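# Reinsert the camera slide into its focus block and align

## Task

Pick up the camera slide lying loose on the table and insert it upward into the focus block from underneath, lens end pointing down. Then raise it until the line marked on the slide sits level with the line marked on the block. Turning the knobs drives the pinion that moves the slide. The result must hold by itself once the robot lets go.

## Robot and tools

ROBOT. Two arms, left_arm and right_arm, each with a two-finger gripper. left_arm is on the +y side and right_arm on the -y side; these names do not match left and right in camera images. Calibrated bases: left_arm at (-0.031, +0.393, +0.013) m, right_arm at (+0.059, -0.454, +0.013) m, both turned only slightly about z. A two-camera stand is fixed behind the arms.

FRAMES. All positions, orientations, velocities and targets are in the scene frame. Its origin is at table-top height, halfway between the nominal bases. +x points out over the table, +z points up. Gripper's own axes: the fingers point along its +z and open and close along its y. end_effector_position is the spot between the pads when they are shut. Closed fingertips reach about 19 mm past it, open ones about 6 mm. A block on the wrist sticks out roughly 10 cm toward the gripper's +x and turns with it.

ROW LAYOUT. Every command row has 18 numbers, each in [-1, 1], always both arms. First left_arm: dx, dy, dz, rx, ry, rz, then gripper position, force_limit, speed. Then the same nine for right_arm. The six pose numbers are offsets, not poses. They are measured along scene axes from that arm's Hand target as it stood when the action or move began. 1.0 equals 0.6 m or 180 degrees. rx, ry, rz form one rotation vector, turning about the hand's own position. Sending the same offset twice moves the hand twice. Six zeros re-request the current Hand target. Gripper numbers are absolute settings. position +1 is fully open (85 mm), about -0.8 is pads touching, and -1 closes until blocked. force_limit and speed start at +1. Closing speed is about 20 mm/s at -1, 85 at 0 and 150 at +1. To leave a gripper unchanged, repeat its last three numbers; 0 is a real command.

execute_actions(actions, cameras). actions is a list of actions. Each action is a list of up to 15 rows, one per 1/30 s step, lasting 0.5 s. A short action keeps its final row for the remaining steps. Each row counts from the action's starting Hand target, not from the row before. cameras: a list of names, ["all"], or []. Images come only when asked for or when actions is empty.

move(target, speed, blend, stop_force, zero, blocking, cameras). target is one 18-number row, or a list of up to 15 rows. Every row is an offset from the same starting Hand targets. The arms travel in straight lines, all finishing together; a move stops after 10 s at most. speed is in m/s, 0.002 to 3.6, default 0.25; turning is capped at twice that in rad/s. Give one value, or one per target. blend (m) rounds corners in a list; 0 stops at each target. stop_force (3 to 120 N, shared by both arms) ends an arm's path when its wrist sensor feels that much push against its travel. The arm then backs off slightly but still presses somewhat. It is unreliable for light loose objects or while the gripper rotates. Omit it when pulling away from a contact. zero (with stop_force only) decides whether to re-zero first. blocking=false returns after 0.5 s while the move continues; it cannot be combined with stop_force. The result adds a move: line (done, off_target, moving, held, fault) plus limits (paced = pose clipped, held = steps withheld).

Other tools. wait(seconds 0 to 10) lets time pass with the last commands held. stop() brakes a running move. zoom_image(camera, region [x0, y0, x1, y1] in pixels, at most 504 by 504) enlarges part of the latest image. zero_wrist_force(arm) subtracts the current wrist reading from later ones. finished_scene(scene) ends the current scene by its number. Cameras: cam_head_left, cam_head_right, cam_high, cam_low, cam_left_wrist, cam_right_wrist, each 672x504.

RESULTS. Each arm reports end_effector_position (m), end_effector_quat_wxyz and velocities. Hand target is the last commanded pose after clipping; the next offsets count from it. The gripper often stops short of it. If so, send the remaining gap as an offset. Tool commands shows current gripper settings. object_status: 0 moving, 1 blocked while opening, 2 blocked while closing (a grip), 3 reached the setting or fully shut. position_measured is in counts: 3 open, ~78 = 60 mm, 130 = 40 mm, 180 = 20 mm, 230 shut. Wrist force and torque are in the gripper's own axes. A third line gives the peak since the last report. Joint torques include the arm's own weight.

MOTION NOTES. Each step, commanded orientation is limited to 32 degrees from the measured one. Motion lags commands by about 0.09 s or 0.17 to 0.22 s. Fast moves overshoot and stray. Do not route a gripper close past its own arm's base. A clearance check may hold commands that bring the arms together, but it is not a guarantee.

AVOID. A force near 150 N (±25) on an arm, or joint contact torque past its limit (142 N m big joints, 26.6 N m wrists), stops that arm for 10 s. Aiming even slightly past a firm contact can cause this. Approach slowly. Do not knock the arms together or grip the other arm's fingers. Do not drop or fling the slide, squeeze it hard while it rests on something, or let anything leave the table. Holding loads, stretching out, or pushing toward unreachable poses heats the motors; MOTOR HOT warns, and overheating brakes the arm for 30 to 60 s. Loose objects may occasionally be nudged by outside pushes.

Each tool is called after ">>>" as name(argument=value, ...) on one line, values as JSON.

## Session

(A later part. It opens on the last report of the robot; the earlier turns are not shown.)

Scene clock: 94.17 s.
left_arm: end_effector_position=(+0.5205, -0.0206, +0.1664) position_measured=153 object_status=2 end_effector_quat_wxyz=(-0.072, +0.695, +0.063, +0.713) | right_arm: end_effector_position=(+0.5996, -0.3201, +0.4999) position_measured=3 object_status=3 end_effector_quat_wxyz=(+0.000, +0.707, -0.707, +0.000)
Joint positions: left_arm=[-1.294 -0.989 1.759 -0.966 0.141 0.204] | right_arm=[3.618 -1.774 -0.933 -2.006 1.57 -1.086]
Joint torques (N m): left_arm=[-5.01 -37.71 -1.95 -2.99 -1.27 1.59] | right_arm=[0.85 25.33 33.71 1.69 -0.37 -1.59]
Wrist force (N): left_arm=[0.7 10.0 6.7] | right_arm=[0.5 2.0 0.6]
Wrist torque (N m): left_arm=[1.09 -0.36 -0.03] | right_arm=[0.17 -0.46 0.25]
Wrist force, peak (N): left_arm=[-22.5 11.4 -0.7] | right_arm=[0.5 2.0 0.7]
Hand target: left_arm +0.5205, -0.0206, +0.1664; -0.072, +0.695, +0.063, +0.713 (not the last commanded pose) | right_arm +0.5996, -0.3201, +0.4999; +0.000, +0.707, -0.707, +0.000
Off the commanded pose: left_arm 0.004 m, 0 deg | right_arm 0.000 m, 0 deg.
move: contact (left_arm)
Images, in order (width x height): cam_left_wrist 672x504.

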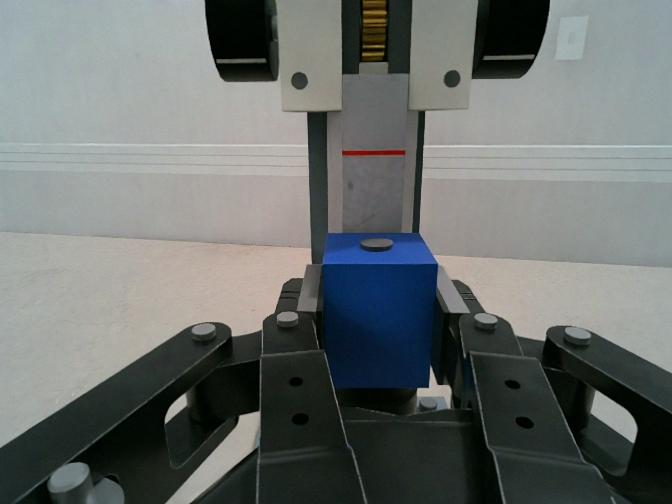

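>>> move(target=[0.0005,-0.0007,0,0,0,0,-1,0,-1,0,0,0,0,0,0,1,1,1], speed=0.03)

>>> move(target=[0,0,0.028,0,0,0,-1,0,-1,0,0,0,0,0,0,1,1,1], speed=0.01, stop_force=20, cameras=["cam_left_wrist"])

>>> zoom_image(camera="cam_left_wrist", region=[300, 0, 450, 130])

Scene clock: 96.00 s.
left_arm: end_effector_position=(+0.5208, -0.0210, +0.1663) position_measured=153 object_status=2 end_effector_quat_wxyz=(-0.072, +0.695, +0.063, +0.713) | right_arm: end_effector_position=(+0.5996, -0.3201, +0.4999) position_measured=3 object_status=3 end_effector_quat_wxyz=(+0.000, +0.707, -0.707, +0.000)
Joint positions: left_arm=[-1.294 -0.988 1.757 -0.965 0.141 0.204] | right_arm=[3.618 -1.774 -0.933 -2.006 1.57 -1.086]
Joint torques (N m): left_arm=[13.11 -38.36 -33.41 1.86 3.55 -1.73] | right_arm=[-0.24 24.92 35.22 1.66 -0.15 -1.6]
Wrist force (N): left_arm=[-1.4 -1.4 -1.6] | right_arm=[0.4 1.5 0.4]
Wrist torque (N m): left_arm=[1.47 0.03 -0.36] | right_arm=[0.11 -0.45 0.25]
Wrist force, peak (N): left_arm=[6.0 9.5 8.2] | right_arm=[0.7 1.8 0.9]
Hand target: left_arm +0.5208, -0.0210, +0.1664; -0.072, +0.695, +0.063, +0.713 | right_arm +0.5996, -0.3201, +0.4999; +0.000, +0.707, -0.707, +0.000
Off the commanded pose: left_arm 0.000 m, 0 deg | right_arm 0.000 m, 0 deg.
move: done

Scene clock: 97.40 s.
left_arm: end_effector_position=(+0.5208, -0.0210, +0.1671) position_measured=153 object_status=2 end_effector_quat_wxyz=(-0.072, +0.695, +0.063, +0.713) | right_arm: end_effector_position=(+0.5996, -0.3201, +0.4999) position_measured=3 object_status=3 end_effector_quat_wxyz=(+0.000, +0.707, -0.707, +0.000)
Joint positions: left_arm=[-1.294 -0.989 1.757 -0.963 0.141 0.204] | right_arm=[3.618 -1.774 -0.933 -2.006 1.57 -1.086]
Joint torques (N m): left_arm=[12.16 -34.99 -3.68 -2.92 3.39 -1.56] | right_arm=[-0.93 24.58 34.72 1.7 -0.5 -1.3]
Wrist force (N): left_arm=[5.0 -0.7 -0.9] | right_arm=[0.4 1.6 0.6]
Wrist torque (N m): left_arm=[1.62 -0.07 -0.39] | right_arm=[0.11 -0.45 0.25]
Wrist force, peak (N): left_arm=[-21.2 1.6 -8.9] | right_arm=[0.6 2.1 0.6]
Hand target: left_arm +0.5208, -0.0210, +0.1671; -0.072, +0.695, +0.063, +0.713 (not the last commanded pose) | right_arm +0.5996, -0.3201, +0.4999; +0.000, +0.707, -0.707, +0.000
Off the commanded pose: left_arm 0.016 m, 0 deg | right_arm 0.000 m, 0 deg.
move: contact (left_arm)
Images, in order (width x height): cam_left_wrist 672x504.

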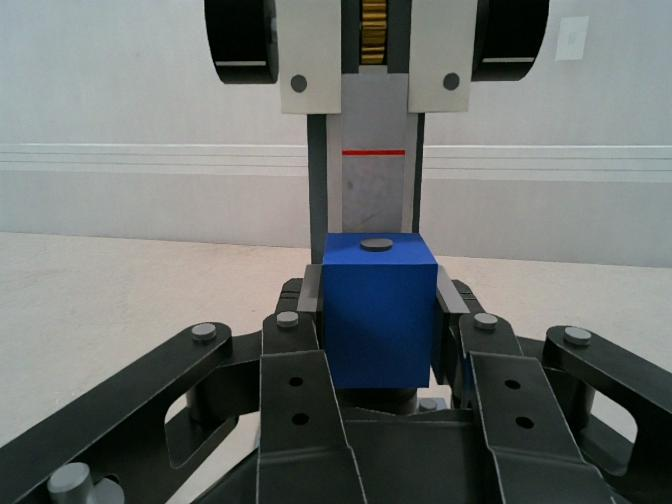

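Scaled by 3.360 from the camera's 672x504 image, which has a finer 960x720 frame.

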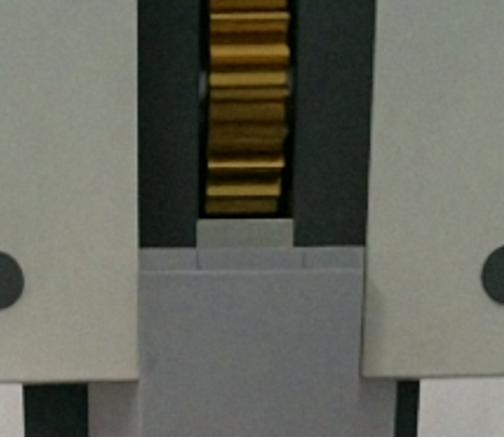

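>>> move(target=[0,-0.0007,-0.001,0,0,0.0045,-1,0,-1,0,0,0,0,0,0,1,1,1], speed=0.03)

Scene clock: 100.37 s.
left_arm: end_effector_position=(+0.5208, -0.0214, +0.1666) position_measured=153 object_status=2 end_effector_quat_wxyz=(-0.077, +0.694, +0.068, +0.712) | right_arm: end_effector_position=(+0.5996, -0.3201, +0.4999) position_measured=3 object_status=3 end_effector_quat_wxyz=(+0.000, +0.707, -0.707, +0.000)
Joint positions: left_arm=[-1.295 -0.984 1.752 -0.986 0.126 0.227] | right_arm=[3.618 -1.774 -0.933 -2.006 1.57 -1.086]
Joint torques (N m): left_arm=[-12.98 -49.4 -4.78 -3.42 2.5 1.75] | right_arm=[1.27 24.79 34.7 1.67 -0.29 -1.65]
Wrist force (N): left_arm=[-3.5 1.2 1.0] | right_arm=[0.6 1.4 0.7]
Wrist torque (N m): left_arm=[0.74 0.14 -0.50] | right_arm=[0.08 -0.47 0.26]
Wrist force, peak (N): left_arm=[12.9 2.6 3.1] | right_arm=[0.6 1.9 0.7]
Hand target: left_arm +0.5208, -0.0214, +0.1665; -0.077, +0.694, +0.068, +0.712 | right_arm +0.5996, -0.3201, +0.4999; +0.000, +0.707, -0.707, +0.000
Off the commanded pose: left_arm 0.000 m, 0 deg | right_arm 0.000 m, 0 deg.
move: done

Torque fell to 0.74; a little more yaw, then push.

>>> move(target=[0,-0.0004,0,0,0,0.003,-1,0,-1,0,0,0,0,0,0,1,1,1], speed=0.03)

>>> move(target=[0,0,0.028,0,0,0,-1,0,-1,0,0,0,0,0,0,1,1,1], speed=0.01, stop_force=22)

Scene clock: 101.63 s.
left_arm: end_effector_position=(+0.5208, -0.0217, +0.1666) position_measured=153 object_status=2 end_effector_quat_wxyz=(-0.081, +0.694, +0.071, +0.712) | right_arm: end_effector_position=(+0.5996, -0.3201, +0.4999) position_measured=3 object_status=3 end_effector_quat_wxyz=(+0.000, +0.707, -0.707, +0.000)
Joint positions: left_arm=[-1.296 -0.983 1.75 -1.005 0.116 0.246] | right_arm=[3.618 -1.774 -0.933 -2.006 1.57 -1.086]
Joint torques (N m): left_arm=[-12.41 -47.43 -2.85 -3.44 1.83 1.88] | right_arm=[1.57 25.42 34.77 1.62 -0.25 -1.56]
Wrist force (N): left_arm=[-1.2 3.1 4.3] | right_arm=[0.4 1.7 0.6]
Wrist torque (N m): left_arm=[0.48 -0.11 -0.37] | right_arm=[0.13 -0.46 0.25]
Wrist force, peak (N): left_arm=[-7.3 1.8 1.5] | right_arm=[0.7 2.0 0.5]
Hand target: left_arm +0.5208, -0.0216, +0.1665; -0.081, +0.694, +0.071, +0.712 | right_arm +0.5996, -0.3201, +0.4999; +0.000, +0.707, -0.707, +0.000
Off the commanded pose: left_arm 0.000 m, 0 deg | right_arm 0.000 m, 0 deg.
move: done

Scene clock: 103.57 s.
left_arm: end_effector_position=(+0.5208, -0.0216, +0.1729) position_measured=153 object_status=2 end_effector_quat_wxyz=(-0.081, +0.694, +0.071, +0.712) | right_arm: end_effector_position=(+0.5996, -0.3201, +0.4999) position_measured=3 object_status=3 end_effector_quat_wxyz=(+0.000, +0.707, -0.707, +0.000)
Joint positions: left_arm=[-1.296 -0.993 1.747 -0.991 0.116 0.247] | right_arm=[3.618 -1.774 -0.933 -2.006 1.57 -1.086]
Joint torques (N m): left_arm=[-1.81 -39.79 -8.33 -4.19 2.18 2.01] | right_arm=[0.71 24.83 34.39 1.79 -0.13 -1.4]
Wrist force (N): left_arm=[-4.1 -3.2 -6.0] | right_arm=[0.6 1.6 0.8]
Wrist torque (N m): left_arm=[-0.20 -0.22 -0.46] | right_arm=[0.12 -0.47 0.26]
Wrist force, peak (N): left_arm=[-26.7 -0.5 -11.8] | right_arm=[0.7 2.0 0.6]
Hand target: left_arm +0.5208, -0.0216, +0.1729; -0.081, +0.694, +0.071, +0.712 (not the last commanded pose) | right_arm +0.5996, -0.3201, +0.4999; +0.000, +0.707, -0.707, +0.000
Off the commanded pose: left_arm 0.010 m, 0 deg | right_arm 0.000 m, 0 deg.
move: contact (left_arm)

>>> move(target=[-0.0005,0.0005,-0.0005,0,0,-0.0017,-1,0,-1,0,0,0,0,0,0,1,1,1], speed=0.03)

>>> move(target=[0,0,0.018,0,0,0,-1,0,-1,0,0,0,0,0,0,1,1,1], speed=0.01, stop_force=22, cameras=["cam_left_wrist"])

>>> zoom_image(camera="cam_left_wrist", region=[300, 0, 450, 130])

Scene clock: 105.10 s.
left_arm: end_effector_position=(+0.5205, -0.0213, +0.1726) position_measured=153 object_status=2 end_effector_quat_wxyz=(-0.079, +0.694, +0.069, +0.712) | right_arm: end_effector_position=(+0.5996, -0.3201, +0.4999) position_measured=3 object_status=3 end_effector_quat_wxyz=(+0.000, +0.707, -0.707, +0.000)
Joint positions: left_arm=[-1.296 -0.994 1.75 -0.982 0.122 0.236] | right_arm=[3.618 -1.774 -0.933 -2.006 1.57 -1.086]
Joint torques (N m): left_arm=[-4.8 -46.73 -15.52 2.36 -0.74 -2.42] | right_arm=[0.45 24.62 33.4 1.75 -0.48 -1.61]
Wrist force (N): left_arm=[0.3 7.2 10.5] | right_arm=[0.6 1.6 0.5]
Wrist torque (N m): left_arm=[0.33 -0.47 0.09] | right_arm=[0.12 -0.47 0.26]
Wrist force, peak (N): left_arm=[0.3 7.3 10.5] | right_arm=[0.6 2.1 0.7]
Hand target: left_arm +0.5205, -0.0213, +0.1726; -0.079, +0.694, +0.069, +0.712 | right_arm +0.5996, -0.3201, +0.4999; +0.000, +0.707, -0.707, +0.000
Off the commanded pose: left_arm 0.000 m, 0 deg | right_arm 0.000 m, 0 deg.
move: done

Scene clock: 107.30 s.
left_arm: end_effector_position=(+0.5204, -0.0213, +0.1815) position_measured=153 object_status=2 end_effector_quat_wxyz=(-0.079, +0.694, +0.069, +0.712) | right_arm: end_effector_position=(+0.5996, -0.3201, +0.4999) position_measured=3 object_status=3 end_effector_quat_wxyz=(+0.000, +0.707, -0.707, +0.000)
Joint positions: left_arm=[-1.296 -1.009 1.745 -0.963 0.122 0.237] | right_arm=[3.618 -1.774 -0.933 -2.006 1.57 -1.086]
Joint torques (N m): left_arm=[-4.19 -41 -5.9 -3.68 -0.08 -0.82] | right_arm=[0.58 24.94 35.62 1.69 -0.29 -1.71]
Wrist force (N): left_arm=[-6.5 5.4 6.3] | right_arm=[0.7 1.7 0.8]
Wrist torque (N m): left_arm=[0.25 -0.42 -0.16] | right_arm=[0.13 -0.50 0.26]
Wrist force, peak (N): left_arm=[-26.1 7.4 1.5] | right_arm=[0.5 2.0 0.8]
Hand target: left_arm +0.5205, -0.0213, +0.1815; -0.079, +0.694, +0.069, +0.712 (not the last commanded pose) | right_arm +0.5996, -0.3201, +0.4999; +0.000, +0.707, -0.707, +0.000
Off the commanded pose: left_arm 0.002 m, 0 deg | right_arm 0.000 m, 0 deg.
move: contact (left_arm)
Images, in order (width x height): cam_left_wrist 672x504.

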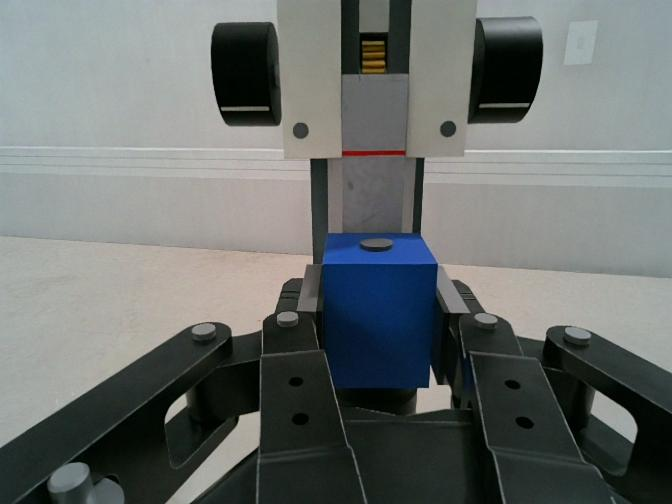

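Scaled by 3.360 from the camera's 672x504 image, which has a finer 960x720 frame.

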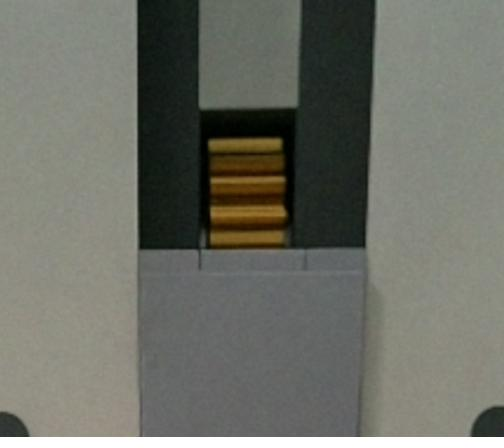

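>>> move(target=[[0,0,0,0,0,0,-1,0,-1,-0.036,0.405,0,0,0,0.0706,1,1,1],[0,0,0,0,0,0,-1,0,-1,-0.036,0.405,-0.233,0,0,0.0706,1,1,1]], speed=0.25, cameras=["cam_right_wrist"])

Scene clock: 111.63 s.
left_arm: end_effector_position=(+0.5205, -0.0213, +0.1815) position_measured=153 object_status=2 end_effector_quat_wxyz=(-0.079, +0.694, +0.069, +0.712) | right_arm: end_effector_position=(+0.5780, -0.0771, +0.3602) position_measured=3 object_status=3 end_effector_quat_wxyz=(+0.000, +0.781, -0.624, +0.000)
Joint positions: left_arm=[-1.296 -1.009 1.745 -0.963 0.122 0.237] | right_arm=[3.971 -1.901 -1.138 -1.673 1.57 -0.955]
Joint torques (N m): left_arm=[14.15 -40.83 -5.79 0.53 1.2 -0.11] | right_arm=[7.35 33.28 14.84 4.11 -1.23 1.27]
Wrist force (N): left_arm=[-6.1 5.5 5.7] | right_arm=[0.1 1.8 1.0]
Wrist torque (N m): left_arm=[0.27 -0.48 -0.17] | right_arm=[0.20 -0.48 0.12]
Wrist force, peak (N): left_arm=[-6.5 5.7 6.4] | right_arm=[4.5 1.5 0.5]
Hand target: left_arm +0.5205, -0.0213, +0.1815; -0.079, +0.694, +0.069, +0.712 | right_arm +0.5780, -0.0771, +0.3601; +0.000, +0.781, -0.624, +0.000
Off the commanded pose: left_arm 0.000 m, 0 deg | right_arm 0.000 m, 0 deg.
move: done
Images, in order (width x height): cam_right_wrist 672x504.

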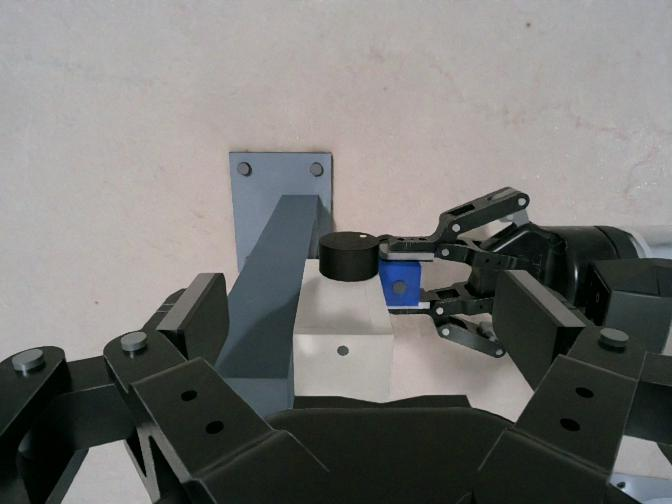

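>>> move(target=[[0,0,0,0,0,0,-1,0,-1,-0.0055,0.0245,-0.181,0,0,0,1,1,1],[0,0,0,0,0,0,-1,0,-1,-0.0055,0.0245,-0.181,0.0611,-0.2712,0,0.6,0,1]], speed=[0.12,0.25], cameras=["cam_right_wrist"])

Scene clock: 117.10 s.
left_arm: end_effector_position=(+0.5205, -0.0213, +0.1815) position_measured=153 object_status=2 end_effector_quat_wxyz=(-0.079, +0.694, +0.069, +0.712) | right_arm: end_effector_position=(+0.5747, -0.0623, +0.2515) position_measured=53 object_status=0 end_effector_quat_wxyz=(-0.330, +0.708, -0.566, +0.264)
Joint positions: left_arm=[-1.296 -1.009 1.745 -0.963 0.122 0.237] | right_arm=[4.24 -1.727 -2.069 -0.27 0.935 -0.906]
Joint torques (N m): left_arm=[13.95 -40.21 -7.05 1.33 1.28 0.11] | right_arm=[-9.03 35.64 15.72 3.56 -3.21 0.8]
Wrist force (N): left_arm=[-6.5 5.2 5.6] | right_arm=[0.1 2.4 0.2]
Wrist torque (N m): left_arm=[0.23 -0.43 -0.17] | right_arm=[0.57 -0.32 0.52]
Wrist force, peak (N): left_arm=[-6.7 5.5 5.6] | right_arm=[-0.1 1.9 2.8]
Hand target: left_arm +0.5205, -0.0213, +0.1815; -0.079, +0.694, +0.069, +0.712 | right_arm +0.5747, -0.0624, +0.2515; -0.330, +0.708, -0.566, +0.264
Off the commanded pose: left_arm 0.000 m, 0 deg | right_arm 0.000 m, 0 deg.
move: done
Images, in order (width x height): cam_right_wrist 672x504.

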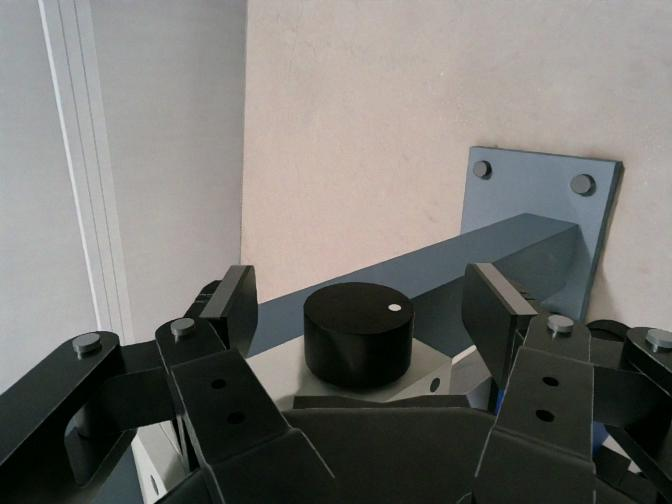

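>>> move(target=[0,0,0,0,0,0,-1,0,-1,0,0,0,0,0,0,-1,0,-1])

>>> move(target=[0.0003,-0.0002,0.008,0,0,0,-1,0,-1,0,0,0,-0.0308,0.1366,0,-1,0,-1], speed=0.1, stop_force=25, cameras=["cam_left_wrist"])

>>> zoom_image(camera="cam_left_wrist", region=[300, 0, 450, 130])

Scene clock: 120.20 s.
left_arm: end_effector_position=(+0.5205, -0.0213, +0.1815) position_measured=153 object_status=2 end_effector_quat_wxyz=(-0.079, +0.694, +0.069, +0.712) | right_arm: end_effector_position=(+0.5748, -0.0624, +0.2516) position_measured=150 object_status=0 end_effector_quat_wxyz=(-0.330, +0.708, -0.566, +0.265)
Joint positions: left_arm=[-1.296 -1.009 1.745 -0.963 0.122 0.237] | right_arm=[4.24 -1.727 -2.069 -0.27 0.935 -0.906]
Joint torques (N m): left_arm=[13.77 -40.8 -8.67 1.39 1.17 0.14] | right_arm=[-2.37 9.85 14.61 -4.31 4.11 -1.58]
Wrist force (N): left_arm=[-7.0 5.5 5.9] | right_arm=[-4.9 -22.4 -14.0]
Wrist torque (N m): left_arm=[0.21 -0.42 -0.16] | right_arm=[0.52 -0.24 0.53]
Wrist force, peak (N): left_arm=[-7.0 5.5 5.9] | right_arm=[-4.9 -22.4 -14.0]
Hand target: left_arm +0.5205, -0.0213, +0.1815; -0.079, +0.694, +0.069, +0.712 | right_arm +0.5747, -0.0624, +0.2515; -0.330, +0.708, -0.566, +0.264
Off the commanded pose: left_arm 0.000 m, 0 deg | right_arm 0.000 m, 0 deg.
move: done

Scene clock: 123.40 s.
left_arm: end_effector_position=(+0.5206, -0.0214, +0.1855) position_measured=153 object_status=2 end_effector_quat_wxyz=(-0.079, +0.694, +0.069, +0.712) | right_arm: end_effector_position=(+0.5747, -0.0624, +0.2515) position_measured=150 object_status=2 end_effector_quat_wxyz=(-0.168, +0.763, -0.610, +0.135)
Joint positions: left_arm=[-1.296 -1.015 1.742 -0.954 0.122 0.237] | right_arm=[4.108 -1.747 -1.761 -0.878 1.279 -0.866]
Joint torques (N m): left_arm=[19.23 -45.43 -19.21 -4.99 2.32 -0.01] | right_arm=[10.3 17.42 -4.19 -4.72 1.63 1.51]
Wrist force (N): left_arm=[-14.0 -4.3 -15.0] | right_arm=[2.0 -15.4 -29.3]
Wrist torque (N m): left_arm=[-0.33 -0.26 -0.45] | right_arm=[0.54 -0.53 0.72]
Wrist force, peak (N): left_arm=[-30.9 -0.3 -17.9] | right_arm=[2.6 -12.8 -32.0]
Hand target: left_arm +0.5206, -0.0214, +0.1855; -0.079, +0.694, +0.069, +0.712 (not the last commanded pose) | right_arm +0.5747, -0.0624, +0.2515; -0.168, +0.763, -0.610, +0.135
Off the commanded pose: left_arm 0.001 m, 0 deg | right_arm 0.000 m, 0 deg.
move: contact (left_arm)
Images, in order (width x height): cam_left_wrist 672x504.

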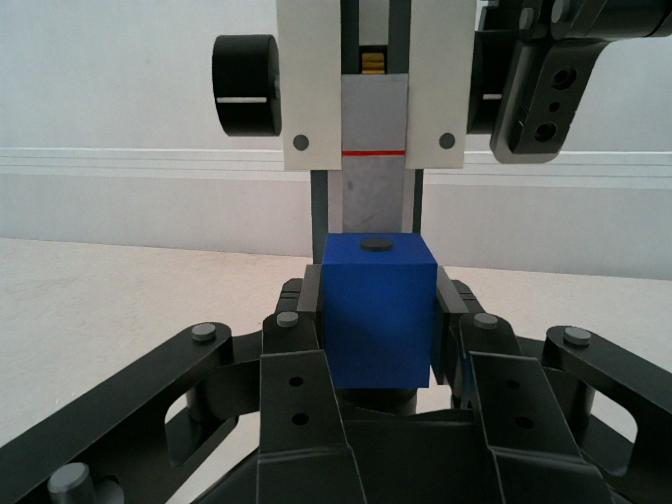

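Scaled by 3.360 from the camera's 672x504 image, which has a finer 960x720 frame.

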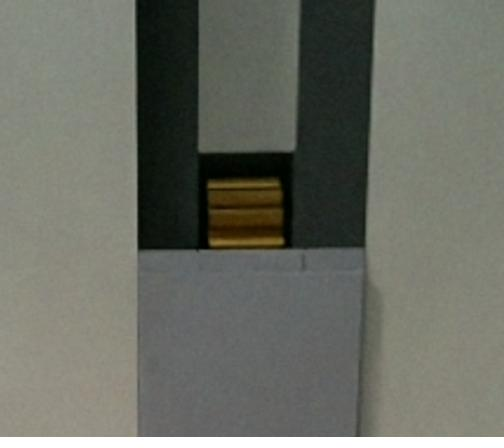

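>>> move(target=[0,0,0,0,0,0,-1,0,-1,0,0,0,-0.0125,0.0555,0,-1,0,-1], speed=0.08)

Scene clock: 125.37 s.
left_arm: end_effector_position=(+0.5206, -0.0214, +0.1855) position_measured=153 object_status=2 end_effector_quat_wxyz=(-0.079, +0.694, +0.069, +0.712) | right_arm: end_effector_position=(+0.5748, -0.0624, +0.2515) position_measured=150 object_status=2 end_effector_quat_wxyz=(-0.099, +0.775, -0.619, +0.080)
Joint positions: left_arm=[-1.296 -1.015 1.742 -0.954 0.122 0.237] | right_arm=[4.057 -1.807 -1.613 -1.096 1.407 -0.886]
Joint torques (N m): left_arm=[16.98 -3.78 -0.27 1.6 0.58 2.37] | right_arm=[11.16 26.3 -0.4 -4.36 1.13 1.14]
Wrist force (N): left_arm=[65.5 -15.4 -22.9] | right_arm=[-1.8 -15.6 -19.4]
Wrist torque (N m): left_arm=[-0.84 -1.19 -0.81] | right_arm=[2.20 -0.46 0.61]
Wrist force, peak (N): left_arm=[65.5 -15.4 -22.9] | right_arm=[-0.4 -19.9 -27.8]
Hand target: left_arm +0.5206, -0.0214, +0.1855; -0.079, +0.694, +0.069, +0.712 | right_arm +0.5747, -0.0624, +0.2515; -0.099, +0.775, -0.619, +0.080
Off the commanded pose: left_arm 0.000 m, 0 deg | right_arm 0.000 m, 0 deg.
move: done

>>> move(target=[[0,0,0,0,0,0,0.3,0,-0.5,0,0,0,0,0,0,-1,0,-1],[-0.196,-0.0417,0,0,0,0,0.3,0,-0.5,0,0,0,0,0,0,-1,0,-1],[-0.35,0.09,0.047,0,0,0,0.3,0,-0.5,0,0,0,0,0,0,-1,0,-1]], speed=0.15, cameras=["cam_left_wrist"])

>>> zoom_image(camera="cam_left_wrist", region=[360, 0, 620, 220])

Scene clock: 129.90 s.
left_arm: end_effector_position=(+0.3106, +0.0325, +0.2137) position_measured=91 object_status=3 end_effector_quat_wxyz=(-0.079, +0.694, +0.069, +0.712) | right_arm: end_effector_position=(+0.5747, -0.0624, +0.2515) position_measured=150 object_status=2 end_effector_quat_wxyz=(-0.099, +0.775, -0.619, +0.080)
Joint positions: left_arm=[-1.73 -1.259 2.032 -0.685 -0.316 -0.073] | right_arm=[4.057 -1.807 -1.613 -1.097 1.407 -0.886]
Joint torques (N m): left_arm=[3.3 -34.86 -18.05 4.22 -1.51 -1.95] | right_arm=[4.67 15.13 -2.39 -2.64 4.24 1.36]
Wrist force (N): left_arm=[0.5 1.1 0.3] | right_arm=[-1.7 -18.7 -19.9]
Wrist torque (N m): left_arm=[0.53 0.19 -0.35] | right_arm=[0.45 -0.50 0.64]
Wrist force, peak (N): left_arm=[65.7 -15.2 -23.0] | right_arm=[-2.0 -19.2 -20.1]
Hand target: left_arm +0.3106, +0.0326, +0.2137; -0.079, +0.694, +0.069, +0.712 | right_arm +0.5747, -0.0624, +0.2515; -0.099, +0.775, -0.619, +0.080
Off the commanded pose: left_arm 0.000 m, 0 deg | right_arm 0.000 m, 0 deg.
move: done
Images, in order (width x height): cam_left_wrist 672x504.

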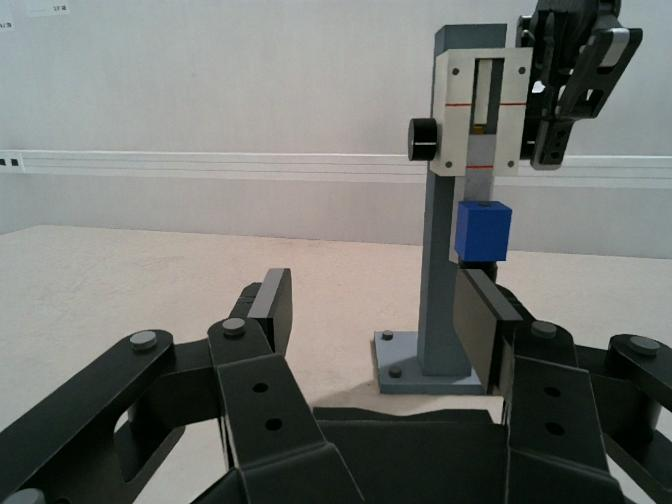

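Scaled by 1.938 from the camera's 672x504 image, which has a finer 960x720 frame.

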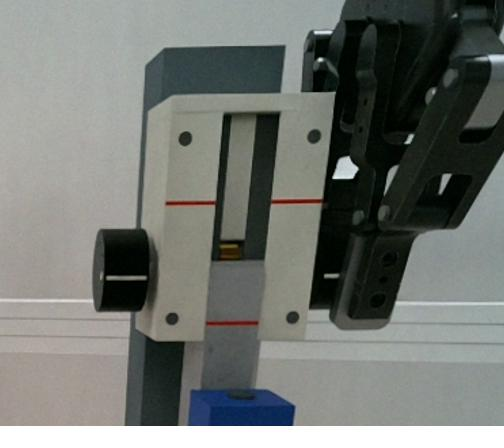

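>>> move(target=[[0,0,0,0,0,0,0.3,0,-0.5,0,0,0,-0.0281,0.1247,0,-1,0,-1],[0,0,0,0,0,0,0.3,0,-0.5,0,0,0,-0.0281,0.1247,0,0.2,0,1],[0,0,0,0,0,0,0.3,0,-0.5,0,0,0,0.0574,-0.2547,0,0.2,0,1],[0,0,0,0,0,0,0.3,0,-0.5,0,0,0,0.0574,-0.2547,0,-1,0,-1]], speed=[0.18,0.35,0.35,0.35])

>>> move(target=[0,0,0,0,0,0,0.3,0,-0.5,0,0,0,-0.0855,0.3794,0,-1,0,-1], speed=0.18)

>>> move(target=[[0,0,0,0,0,0,0.3,0,-0.5,0,0,0,0,0,0,0.2,0,1],[0,0,0,0,0,0,0.3,0,-0.5,0,0,0,0.0855,-0.3794,0,0.2,0,1],[0,0,0,0,0,0,0.3,0,-0.5,0,0,0,0.0855,-0.3794,0,-1,0,-1]], speed=0.35, cameras=["cam_left_wrist","cam_right_wrist"])

>>> zoom_image(camera="cam_left_wrist", region=[360, 0, 620, 220])

Scene clock: 137.60 s.
left_arm: end_effector_position=(+0.3106, +0.0326, +0.2137) position_measured=91 object_status=3 end_effector_quat_wxyz=(-0.079, +0.694, +0.069, +0.712) | right_arm: end_effector_position=(+0.5748, -0.0623, +0.2516) position_measured=150 object_status=0 end_effector_quat_wxyz=(-0.400, +0.671, -0.536, +0.320)
Joint positions: left_arm=[-1.73 -1.26 2.032 -0.685 -0.316 -0.073] | right_arm=[4.291 -1.806 -2.162 0.086 0.783 -0.997]
Joint torques (N m): left_arm=[-10.41 -29.48 -13.78 4.12 -1.8 -1.92] | right_arm=[-6.01 16.85 0.84 -4.19 4.01 -1.5]
Wrist force (N): left_arm=[0.4 0.8 0.4] | right_arm=[1.3 -15.0 -28.7]
Wrist torque (N m): left_arm=[0.48 0.20 -0.34] | right_arm=[0.93 -0.37 0.54]
Wrist force, peak (N): left_arm=[0.7 1.3 0.4] | right_arm=[1.1 -12.4 -33.6]
Hand target: left_arm +0.3106, +0.0326, +0.2137; -0.079, +0.694, +0.069, +0.712 | right_arm +0.5747, -0.0624, +0.2515; -0.400, +0.671, -0.536, +0.320
Off the commanded pose: left_arm 0.000 m, 0 deg | right_arm 0.000 m, 0 deg.
move: done

Scene clock: 141.47 s.
left_arm: end_effector_position=(+0.3106, +0.0326, +0.2137) position_measured=91 object_status=3 end_effector_quat_wxyz=(-0.079, +0.694, +0.069, +0.712) | right_arm: end_effector_position=(+0.5748, -0.0624, +0.2515) position_measured=150 object_status=2 end_effector_quat_wxyz=(+0.057, +0.779, -0.623, -0.046)
Joint positions: left_arm=[-1.73 -1.26 2.032 -0.685 -0.316 -0.073] | right_arm=[3.957 -2.009 -1.241 -1.584 1.653 -0.975]
Joint torques (N m): left_arm=[-10.05 -29.96 -21.52 4.28 -1.55 -1.97] | right_arm=[12.23 11.44 3.68 -5.08 -0.24 0.81]
Wrist force (N): left_arm=[0.5 1.0 0.3] | right_arm=[1.0 -2.9 -47.5]
Wrist torque (N m): left_arm=[0.52 0.19 -0.35] | right_arm=[0.28 -0.74 0.63]
Wrist force, peak (N): left_arm=[0.6 1.4 0.6] | right_arm=[-26.7 -38.7 22.1]
Hand target: left_arm +0.3106, +0.0326, +0.2137; -0.079, +0.694, +0.069, +0.712 | right_arm +0.5747, -0.0624, +0.2515; +0.057, +0.779, -0.623, -0.046
Off the commanded pose: left_arm 0.000 m, 0 deg | right_arm 0.000 m, 0 deg.
move: done

Scene clock: 145.63 s.
left_arm: end_effector_position=(+0.3106, +0.0326, +0.2137) position_measured=91 object_status=3 end_effector_quat_wxyz=(-0.079, +0.694, +0.069, +0.712) | right_arm: end_effector_position=(+0.5748, -0.0623, +0.2516) position_measured=150 object_status=0 end_effector_quat_wxyz=(-0.400, +0.671, -0.536, +0.320)
Joint positions: left_arm=[-1.73 -1.26 2.032 -0.685 -0.316 -0.073] | right_arm=[4.291 -1.806 -2.162 0.086 0.783 -0.997]
Joint torques (N m): left_arm=[-11.06 -30.1 -26.3 4.26 -1.62 -1.97] | right_arm=[-5.58 16.96 1.31 -3.94 3.91 -1.88]
Wrist force (N): left_arm=[0.6 0.8 0.4] | right_arm=[2.5 -15.8 -26.8]
Wrist torque (N m): left_arm=[0.49 0.17 -0.34] | right_arm=[0.84 -0.56 0.55]
Wrist force, peak (N): left_arm=[0.7 1.2 0.4] | right_arm=[0.5 -3.9 -48.4]
Hand target: left_arm +0.3106, +0.0326, +0.2137; -0.079, +0.694, +0.069, +0.712 | right_arm +0.5747, -0.0624, +0.2515; -0.400, +0.671, -0.536, +0.320
Off the commanded pose: left_arm 0.000 m, 0 deg | right_arm 0.000 m, 0 deg.
move: done
Images, in order (width x height): cam_left_wrist 672x504, cam_right_wrist 672x504.

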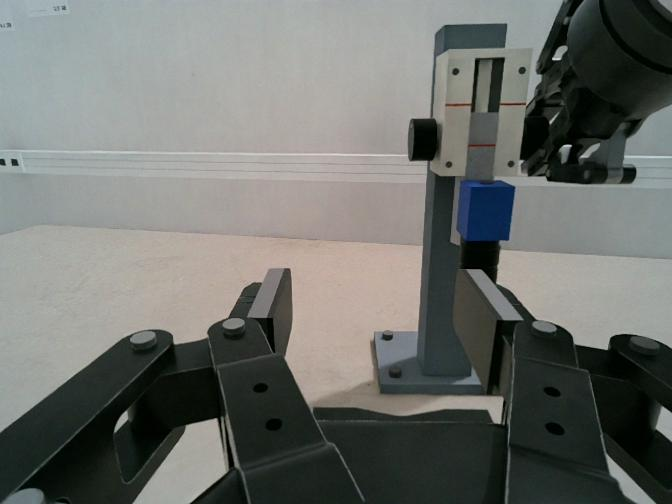

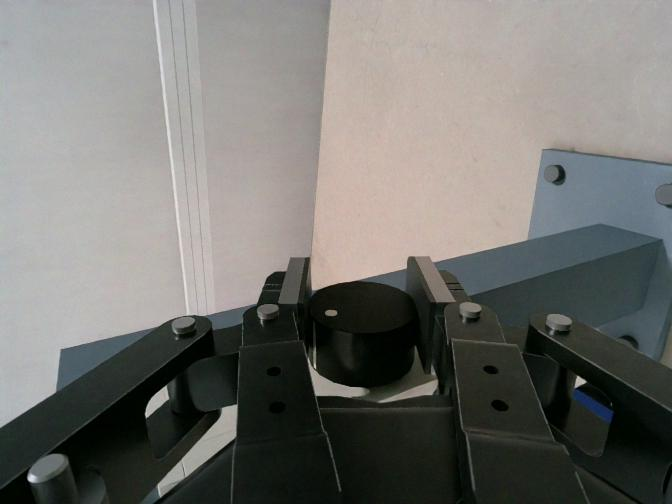

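Scaled by 1.938 from the camera's 672x504 image, which has a finer 960x720 frame.

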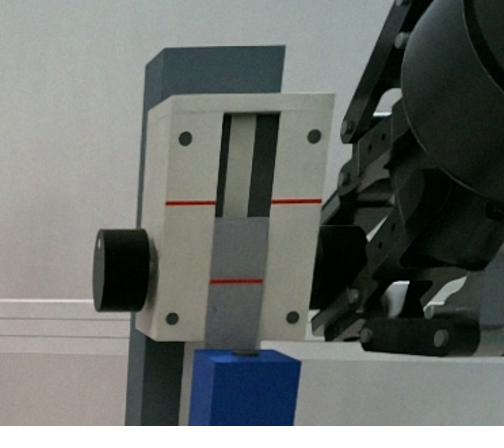

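>>> move(target=[0,0,0,0,0,0,0.3,0,-0.5,0,0,0,-0.0855,0.3794,0,-1,0,-1], speed=0.18)

>>> move(target=[[0,0,0,0,0,0,0.3,0,-0.5,0,0,0,0,0,0,0.2,0,1],[0,0,0,0,0,0,0.3,0,-0.5,0,0,0,0.0855,-0.3794,0,0.2,0,1],[0,0,0,0,0,0,0.3,0,-0.5,0,0,0,0.0855,-0.3794,0,-1,0,-1]], speed=0.35)

>>> move(target=[0,0,0,0,0,0,0.3,0,-0.5,0,0,0,-0.0855,0.3794,0,-1,0,-1], speed=0.18)

>>> move(target=[[0,0,0,0,0,0,0.3,0,-0.5,0,0,0,0,0,0,0.2,0,1],[0,0,0,0,0,0,0.3,0,-0.5,0,0,0,0.0733,-0.3252,0,0.2,0,1],[0,0,0,0,0,0,0.3,0,-0.5,0,0,0,0.0733,-0.3252,0,-1,0,-1]], speed=0.35, cameras=["cam_left_wrist"])

>>> zoom_image(camera="cam_left_wrist", region=[420, 30, 560, 140])

Scene clock: 150.80 s.
left_arm: end_effector_position=(+0.3106, +0.0326, +0.2137) position_measured=91 object_status=3 end_effector_quat_wxyz=(-0.079, +0.694, +0.069, +0.712) | right_arm: end_effector_position=(+0.5748, -0.0624, +0.2515) position_measured=150 object_status=2 end_effector_quat_wxyz=(+0.057, +0.779, -0.623, -0.046)
Joint positions: left_arm=[-1.73 -1.26 2.032 -0.685 -0.316 -0.073] | right_arm=[3.957 -2.009 -1.241 -1.584 1.653 -0.975]
Joint torques (N m): left_arm=[-10.87 -29.79 -27.1 4.2 -1.51 -1.94] | right_arm=[13.37 8.61 3.15 -4.96 -0.02 0.72]
Wrist force (N): left_arm=[0.6 0.8 0.2] | right_arm=[2.7 -3.3 -47.3]
Wrist torque (N m): left_arm=[0.48 0.17 -0.35] | right_arm=[0.26 -0.97 0.64]
Wrist force, peak (N): left_arm=[0.9 1.1 0.5] | right_arm=[-25.7 -40.5 22.3]
Hand target: left_arm +0.3106, +0.0326, +0.2137; -0.079, +0.694, +0.069, +0.712 | right_arm +0.5747, -0.0624, +0.2515; +0.057, +0.779, -0.623, -0.046
Off the commanded pose: left_arm 0.000 m, 0 deg | right_arm 0.000 m, 0 deg.
move: done

Scene clock: 154.97 s.
left_arm: end_effector_position=(+0.3106, +0.0326, +0.2137) position_measured=91 object_status=3 end_effector_quat_wxyz=(-0.079, +0.694, +0.069, +0.712) | right_arm: end_effector_position=(+0.5748, -0.0623, +0.2516) position_measured=150 object_status=0 end_effector_quat_wxyz=(-0.400, +0.671, -0.536, +0.320)
Joint positions: left_arm=[-1.73 -1.26 2.032 -0.685 -0.316 -0.073] | right_arm=[4.291 -1.806 -2.162 0.086 0.783 -0.997]
Joint torques (N m): left_arm=[-9.78 -30.2 -26.69 4.15 -1.3 -1.93] | right_arm=[-6.56 17.3 -0.11 -3.95 3.87 -1.82]
Wrist force (N): left_arm=[0.6 1.1 0.3] | right_arm=[2.7 -15.4 -25.6]
Wrist torque (N m): left_arm=[0.52 0.18 -0.35] | right_arm=[0.92 -0.56 0.55]
Wrist force, peak (N): left_arm=[0.6 1.5 0.5] | right_arm=[1.9 -3.9 -47.6]
Hand target: left_arm +0.3106, +0.0326, +0.2137; -0.079, +0.694, +0.069, +0.712 | right_arm +0.5747, -0.0624, +0.2515; -0.400, +0.671, -0.536, +0.320
Off the commanded pose: left_arm 0.000 m, 0 deg | right_arm 0.000 m, 0 deg.
move: done

Scene clock: 158.83 s.
left_arm: end_effector_position=(+0.3106, +0.0326, +0.2137) position_measured=91 object_status=3 end_effector_quat_wxyz=(-0.079, +0.694, +0.069, +0.712) | right_arm: end_effector_position=(+0.5748, -0.0624, +0.2515) position_measured=150 object_status=2 end_effector_quat_wxyz=(+0.057, +0.779, -0.623, -0.046)
Joint positions: left_arm=[-1.73 -1.26 2.032 -0.685 -0.316 -0.073] | right_arm=[3.957 -2.009 -1.241 -1.584 1.653 -0.975]
Joint torques (N m): left_arm=[-10.4 -30.21 -27.27 3.97 -1.4 -2] | right_arm=[12.27 9.37 4.2 -4.89 -0.19 0.76]
Wrist force (N): left_arm=[0.4 0.9 0.5] | right_arm=[2.6 -2.5 -47.5]
Wrist torque (N m): left_arm=[0.48 0.20 -0.34] | right_arm=[0.40 -0.98 0.67]
Wrist force, peak (N): left_arm=[0.5 1.3 0.6] | right_arm=[-26.1 -39.3 25.4]
Hand target: left_arm +0.3106, +0.0326, +0.2137; -0.079, +0.694, +0.069, +0.712 | right_arm +0.5747, -0.0624, +0.2515; +0.057, +0.779, -0.623, -0.046
Off the commanded pose: left_arm 0.000 m, 0 deg | right_arm 0.000 m, 0 deg.
move: done

Scene clock: 162.77 s.
left_arm: end_effector_position=(+0.3106, +0.0326, +0.2137) position_measured=91 object_status=3 end_effector_quat_wxyz=(-0.079, +0.694, +0.069, +0.712) | right_arm: end_effector_position=(+0.5747, -0.0624, +0.2516) position_measured=150 object_status=0 end_effector_quat_wxyz=(-0.340, +0.703, -0.562, +0.272)
Joint positions: left_arm=[-1.73 -1.26 2.032 -0.685 -0.316 -0.073] | right_arm=[4.247 -1.733 -2.084 -0.226 0.914 -0.915]
Joint torques (N m): left_arm=[-9.59 -29.88 -26.92 3.98 -1.22 -1.89] | right_arm=[-2.5 8.44 13.96 -4.72 4.14 -1.93]
Wrist force (N): left_arm=[0.5 0.9 0.3] | right_arm=[-2.6 -19.9 -15.0]
Wrist torque (N m): left_arm=[0.50 0.18 -0.34] | right_arm=[0.84 -0.52 0.50]
Wrist force, peak (N): left_arm=[0.5 1.3 0.5] | right_arm=[1.7 -3.7 -47.1]
Hand target: left_arm +0.3106, +0.0326, +0.2137; -0.079, +0.694, +0.069, +0.712 | right_arm +0.5747, -0.0624, +0.2515; -0.340, +0.703, -0.562, +0.272
Off the commanded pose: left_arm 0.000 m, 0 deg | right_arm 0.000 m, 0 deg.
move: done
Images, in order (width x height): cam_left_wrist 672x504.

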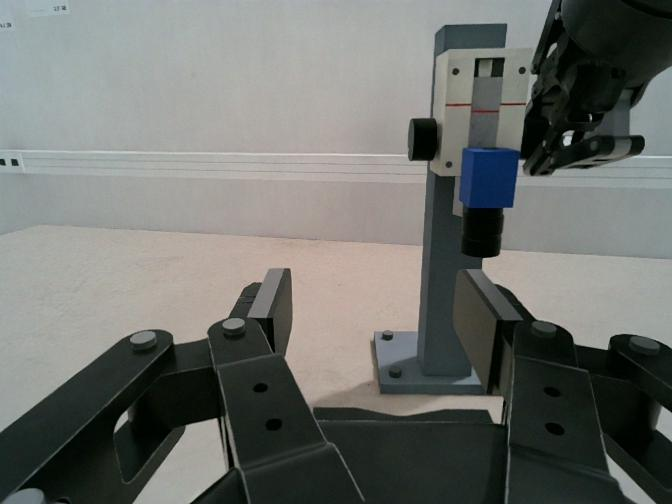

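Scaled by 3.600 from the camera's 672x504 image, which has a finer 960x720 frame.

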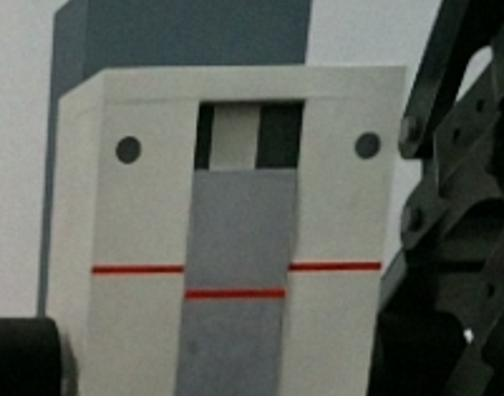

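>>> move(target=[0,0,0,0,0,0,0.3,0,-0.5,0,0,0,-0.0379,0.168,0,-1,0,-1], speed=0.15, cameras=["cam_left_wrist"])

>>> zoom_image(camera="cam_left_wrist", region=[430, 70, 540, 140])

Scene clock: 165.67 s.
left_arm: end_effector_position=(+0.3106, +0.0326, +0.2137) position_measured=91 object_status=3 end_effector_quat_wxyz=(-0.079, +0.694, +0.069, +0.712) | right_arm: end_effector_position=(+0.5748, -0.0624, +0.2515) position_measured=150 object_status=2 end_effector_quat_wxyz=(-0.139, +0.769, -0.614, +0.112)
Joint positions: left_arm=[-1.73 -1.26 2.032 -0.685 -0.316 -0.073] | right_arm=[4.087 -1.769 -1.701 -0.97 1.333 -0.872]
Joint torques (N m): left_arm=[-10.29 -30.09 -26.58 4.13 -1.27 -1.87] | right_arm=[8.6 12.54 3.75 -4.42 1.3 1.27]
Wrist force (N): left_arm=[0.4 1.1 0.2] | right_arm=[3.3 -10.5 -33.5]
Wrist torque (N m): left_arm=[0.53 0.21 -0.35] | right_arm=[0.59 -0.89 0.73]
Wrist force, peak (N): left_arm=[0.7 1.2 0.6] | right_arm=[-13.2 -32.7 5.7]
Hand target: left_arm +0.3106, +0.0326, +0.2137; -0.079, +0.694, +0.069, +0.712 | right_arm +0.5747, -0.0624, +0.2515; -0.139, +0.769, -0.614, +0.112
Off the commanded pose: left_arm 0.000 m, 0 deg | right_arm 0.000 m, 0 deg.
move: done
Images, in order (width x height): cam_left_wrist 672x504.

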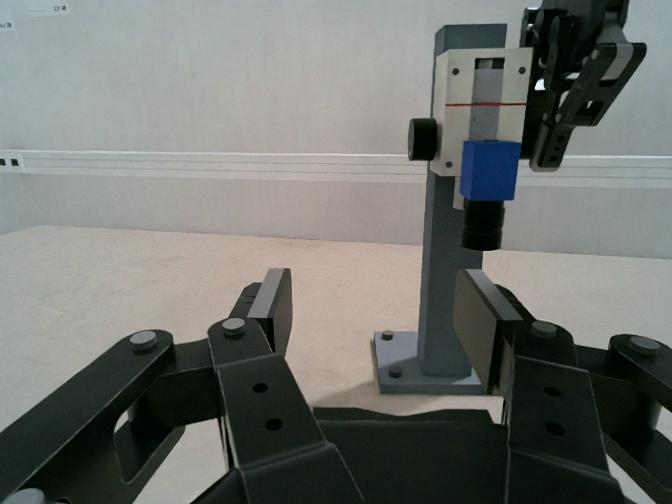

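Scaled by 4.582 from the camera's 672x504 image, which has a finer 960x720 frame.

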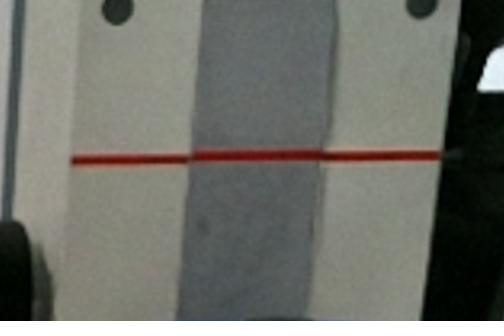

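>>> move(target=[0,0,0,0,0,0,0.3,0,-0.5,0,0,0,0.0017,-0.0075,0,-1,0,-1], speed=0.1)

>>> move(target=[0,0,0,0,0,0,0.3,0,-0.5,0,0,0,0,0,0,0.2,0,0], cameras=["cam_left_wrist"])

>>> zoom_image(camera="cam_left_wrist", region=[430, 70, 540, 140])

Scene clock: 167.37 s.
left_arm: end_effector_position=(+0.3106, +0.0326, +0.2137) position_measured=91 object_status=3 end_effector_quat_wxyz=(-0.079, +0.694, +0.069, +0.712) | right_arm: end_effector_position=(+0.5747, -0.0624, +0.2515) position_measured=150 object_status=2 end_effector_quat_wxyz=(-0.149, +0.767, -0.613, +0.119) end_effector_velocity=(-0.001, +0.000, +0.000) end_effector_angular_velocity=(-0.001, +0.003, +0.001)
Joint positions: left_arm=[-1.73 -1.26 2.032 -0.685 -0.316 -0.073] | right_arm=[4.094 -1.762 -1.721 -0.94 1.315 -0.87]
Joint velocities: left_arm=[within noise] | right_arm=[0 0 0.002 -0.005 0.002 0]
Joint torques (N m): left_arm=[-10.35 -30.45 -26.66 4.09 -1.32 -1.83] | right_arm=[-1.39 5.81 11.21 -5.23 4.05 0.69]
Wrist force (N): left_arm=[0.4 0.9 0.4] | right_arm=[2.2 -15.6 -31.6]
Wrist torque (N m): left_arm=[0.50 0.21 -0.34] | right_arm=[0.55 -0.82 0.64]
Wrist force, peak (N): left_arm=[0.7 1.3 0.2] | right_arm=[3.1 -12.9 -33.7]
Hand target: left_arm +0.3106, +0.0326, +0.2137; -0.079, +0.694, +0.069, +0.712 | right_arm +0.5747, -0.0624, +0.2515; -0.149, +0.767, -0.613, +0.119
Off the commanded pose: left_arm 0.000 m, 0 deg | right_arm 0.000 m, 0 deg.
move: done

Scene clock: 167.93 s.
left_arm: end_effector_position=(+0.3106, +0.0326, +0.2137) position_measured=91 object_status=3 end_effector_quat_wxyz=(-0.079, +0.694, +0.069, +0.712) | right_arm: end_effector_position=(+0.5747, -0.0624, +0.2514) position_measured=104 object_status=0 end_effector_quat_wxyz=(-0.149, +0.767, -0.613, +0.119)
Joint positions: left_arm=[-1.73 -1.26 2.032 -0.685 -0.316 -0.073] | right_arm=[4.094 -1.762 -1.721 -0.94 1.316 -0.87]
Joint torques (N m): left_arm=[-10.94 -30.23 -27.04 4.15 -1.42 -1.82] | right_arm=[-7.19 41.77 35.12 4.42 -2.78 -1.42]
Wrist force (N): left_arm=[0.4 1.0 0.5] | right_arm=[2.7 1.9 1.0]
Wrist torque (N m): left_arm=[0.52 0.19 -0.34] | right_arm=[0.32 -0.76 0.28]
Wrist force, peak (N): left_arm=[0.5 1.2 0.5] | right_arm=[0.9 -16.6 -31.3]
Hand target: left_arm +0.3106, +0.0326, +0.2137; -0.079, +0.694, +0.069, +0.712 | right_arm +0.5747, -0.0624, +0.2515; -0.149, +0.767, -0.613, +0.119
Off the commanded pose: left_arm 0.000 m, 0 deg | right_arm 0.000 m, 0 deg.
move: done
Images, in order (width x height): cam_left_wrist 672x504.

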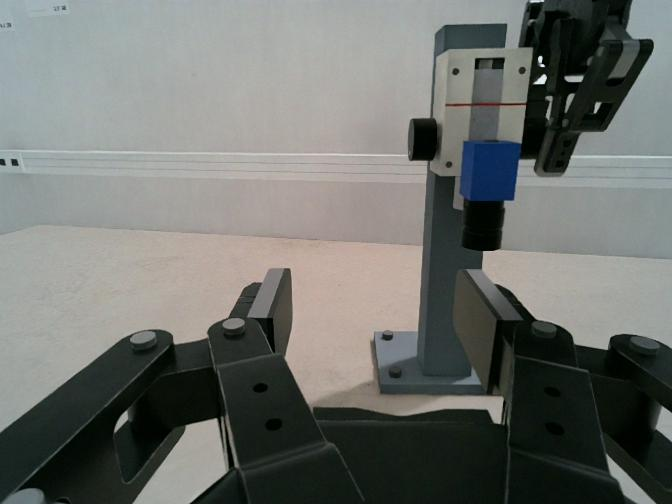

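Scaled by 4.582 from the camera's 672x504 image, which has a finer 960x720 frame.

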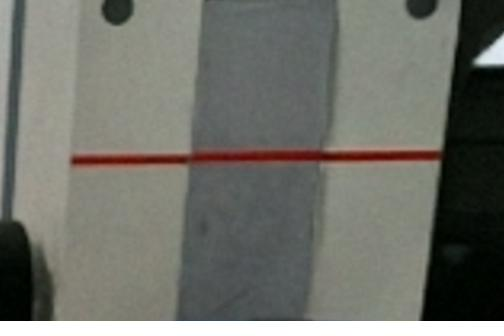

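Level. Retreat.

>>> move(target=[[0,0,0,0,0,0,0.3,0,-0.5,0.022,-0.098,0,0,0,0,0.2,0,0],[0,0,0,0,0,0,0.3,0,-0.5,0.01,-0.25,0.1,0,0,0,0.2,0,0]], speed=[0.1,0.25], cameras=["cam_left_wrist"])

>>> zoom_image(camera="cam_left_wrist", region=[430, 70, 540, 140])

Scene clock: 170.23 s.
left_arm: end_effector_position=(+0.3106, +0.0326, +0.2137) position_measured=91 object_status=3 end_effector_quat_wxyz=(-0.079, +0.694, +0.069, +0.712) | right_arm: end_effector_position=(+0.5807, -0.2123, +0.3114) position_measured=104 object_status=3 end_effector_quat_wxyz=(-0.149, +0.767, -0.613, +0.119)
Joint positions: left_arm=[-1.73 -1.26 2.032 -0.685 -0.316 -0.073] | right_arm=[3.89 -1.536 -1.818 -1.024 1.378 -1.069]
Joint torques (N m): left_arm=[-10.44 -30.26 -28.23 3.99 -1.19 -1.88] | right_arm=[-6.51 31.61 36.3 2.19 -2.66 -0.54]
Wrist force (N): left_arm=[0.6 0.9 0.5] | right_arm=[2.7 1.6 0.7]
Wrist torque (N m): left_arm=[0.50 0.17 -0.35] | right_arm=[0.26 -0.77 0.30]
Wrist force, peak (N): left_arm=[0.7 1.3 0.3] | right_arm=[6.3 2.2 -0.6]
Hand target: left_arm +0.3106, +0.0326, +0.2137; -0.079, +0.694, +0.069, +0.712 | right_arm +0.5807, -0.2124, +0.3115; -0.149, +0.767, -0.613, +0.119
Off the commanded pose: left_arm 0.000 m, 0 deg | right_arm 0.000 m, 0 deg.
move: done
Images, in order (width x height): cam_left_wrist 672x504.

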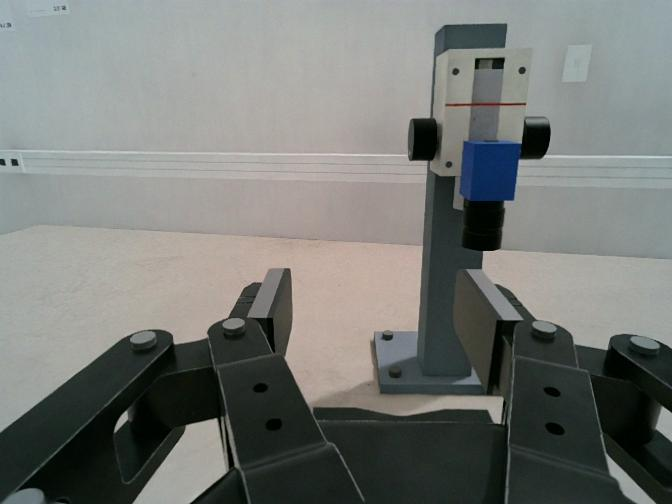

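Scaled by 4.582 from the camera's 672x504 image, which has a finer 960x720 frame.

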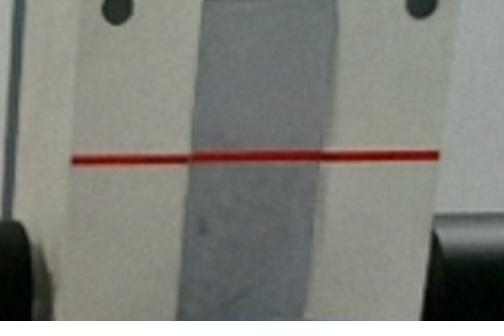

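>>> finished_scene(scene=2)

The scene is finished: the task was done.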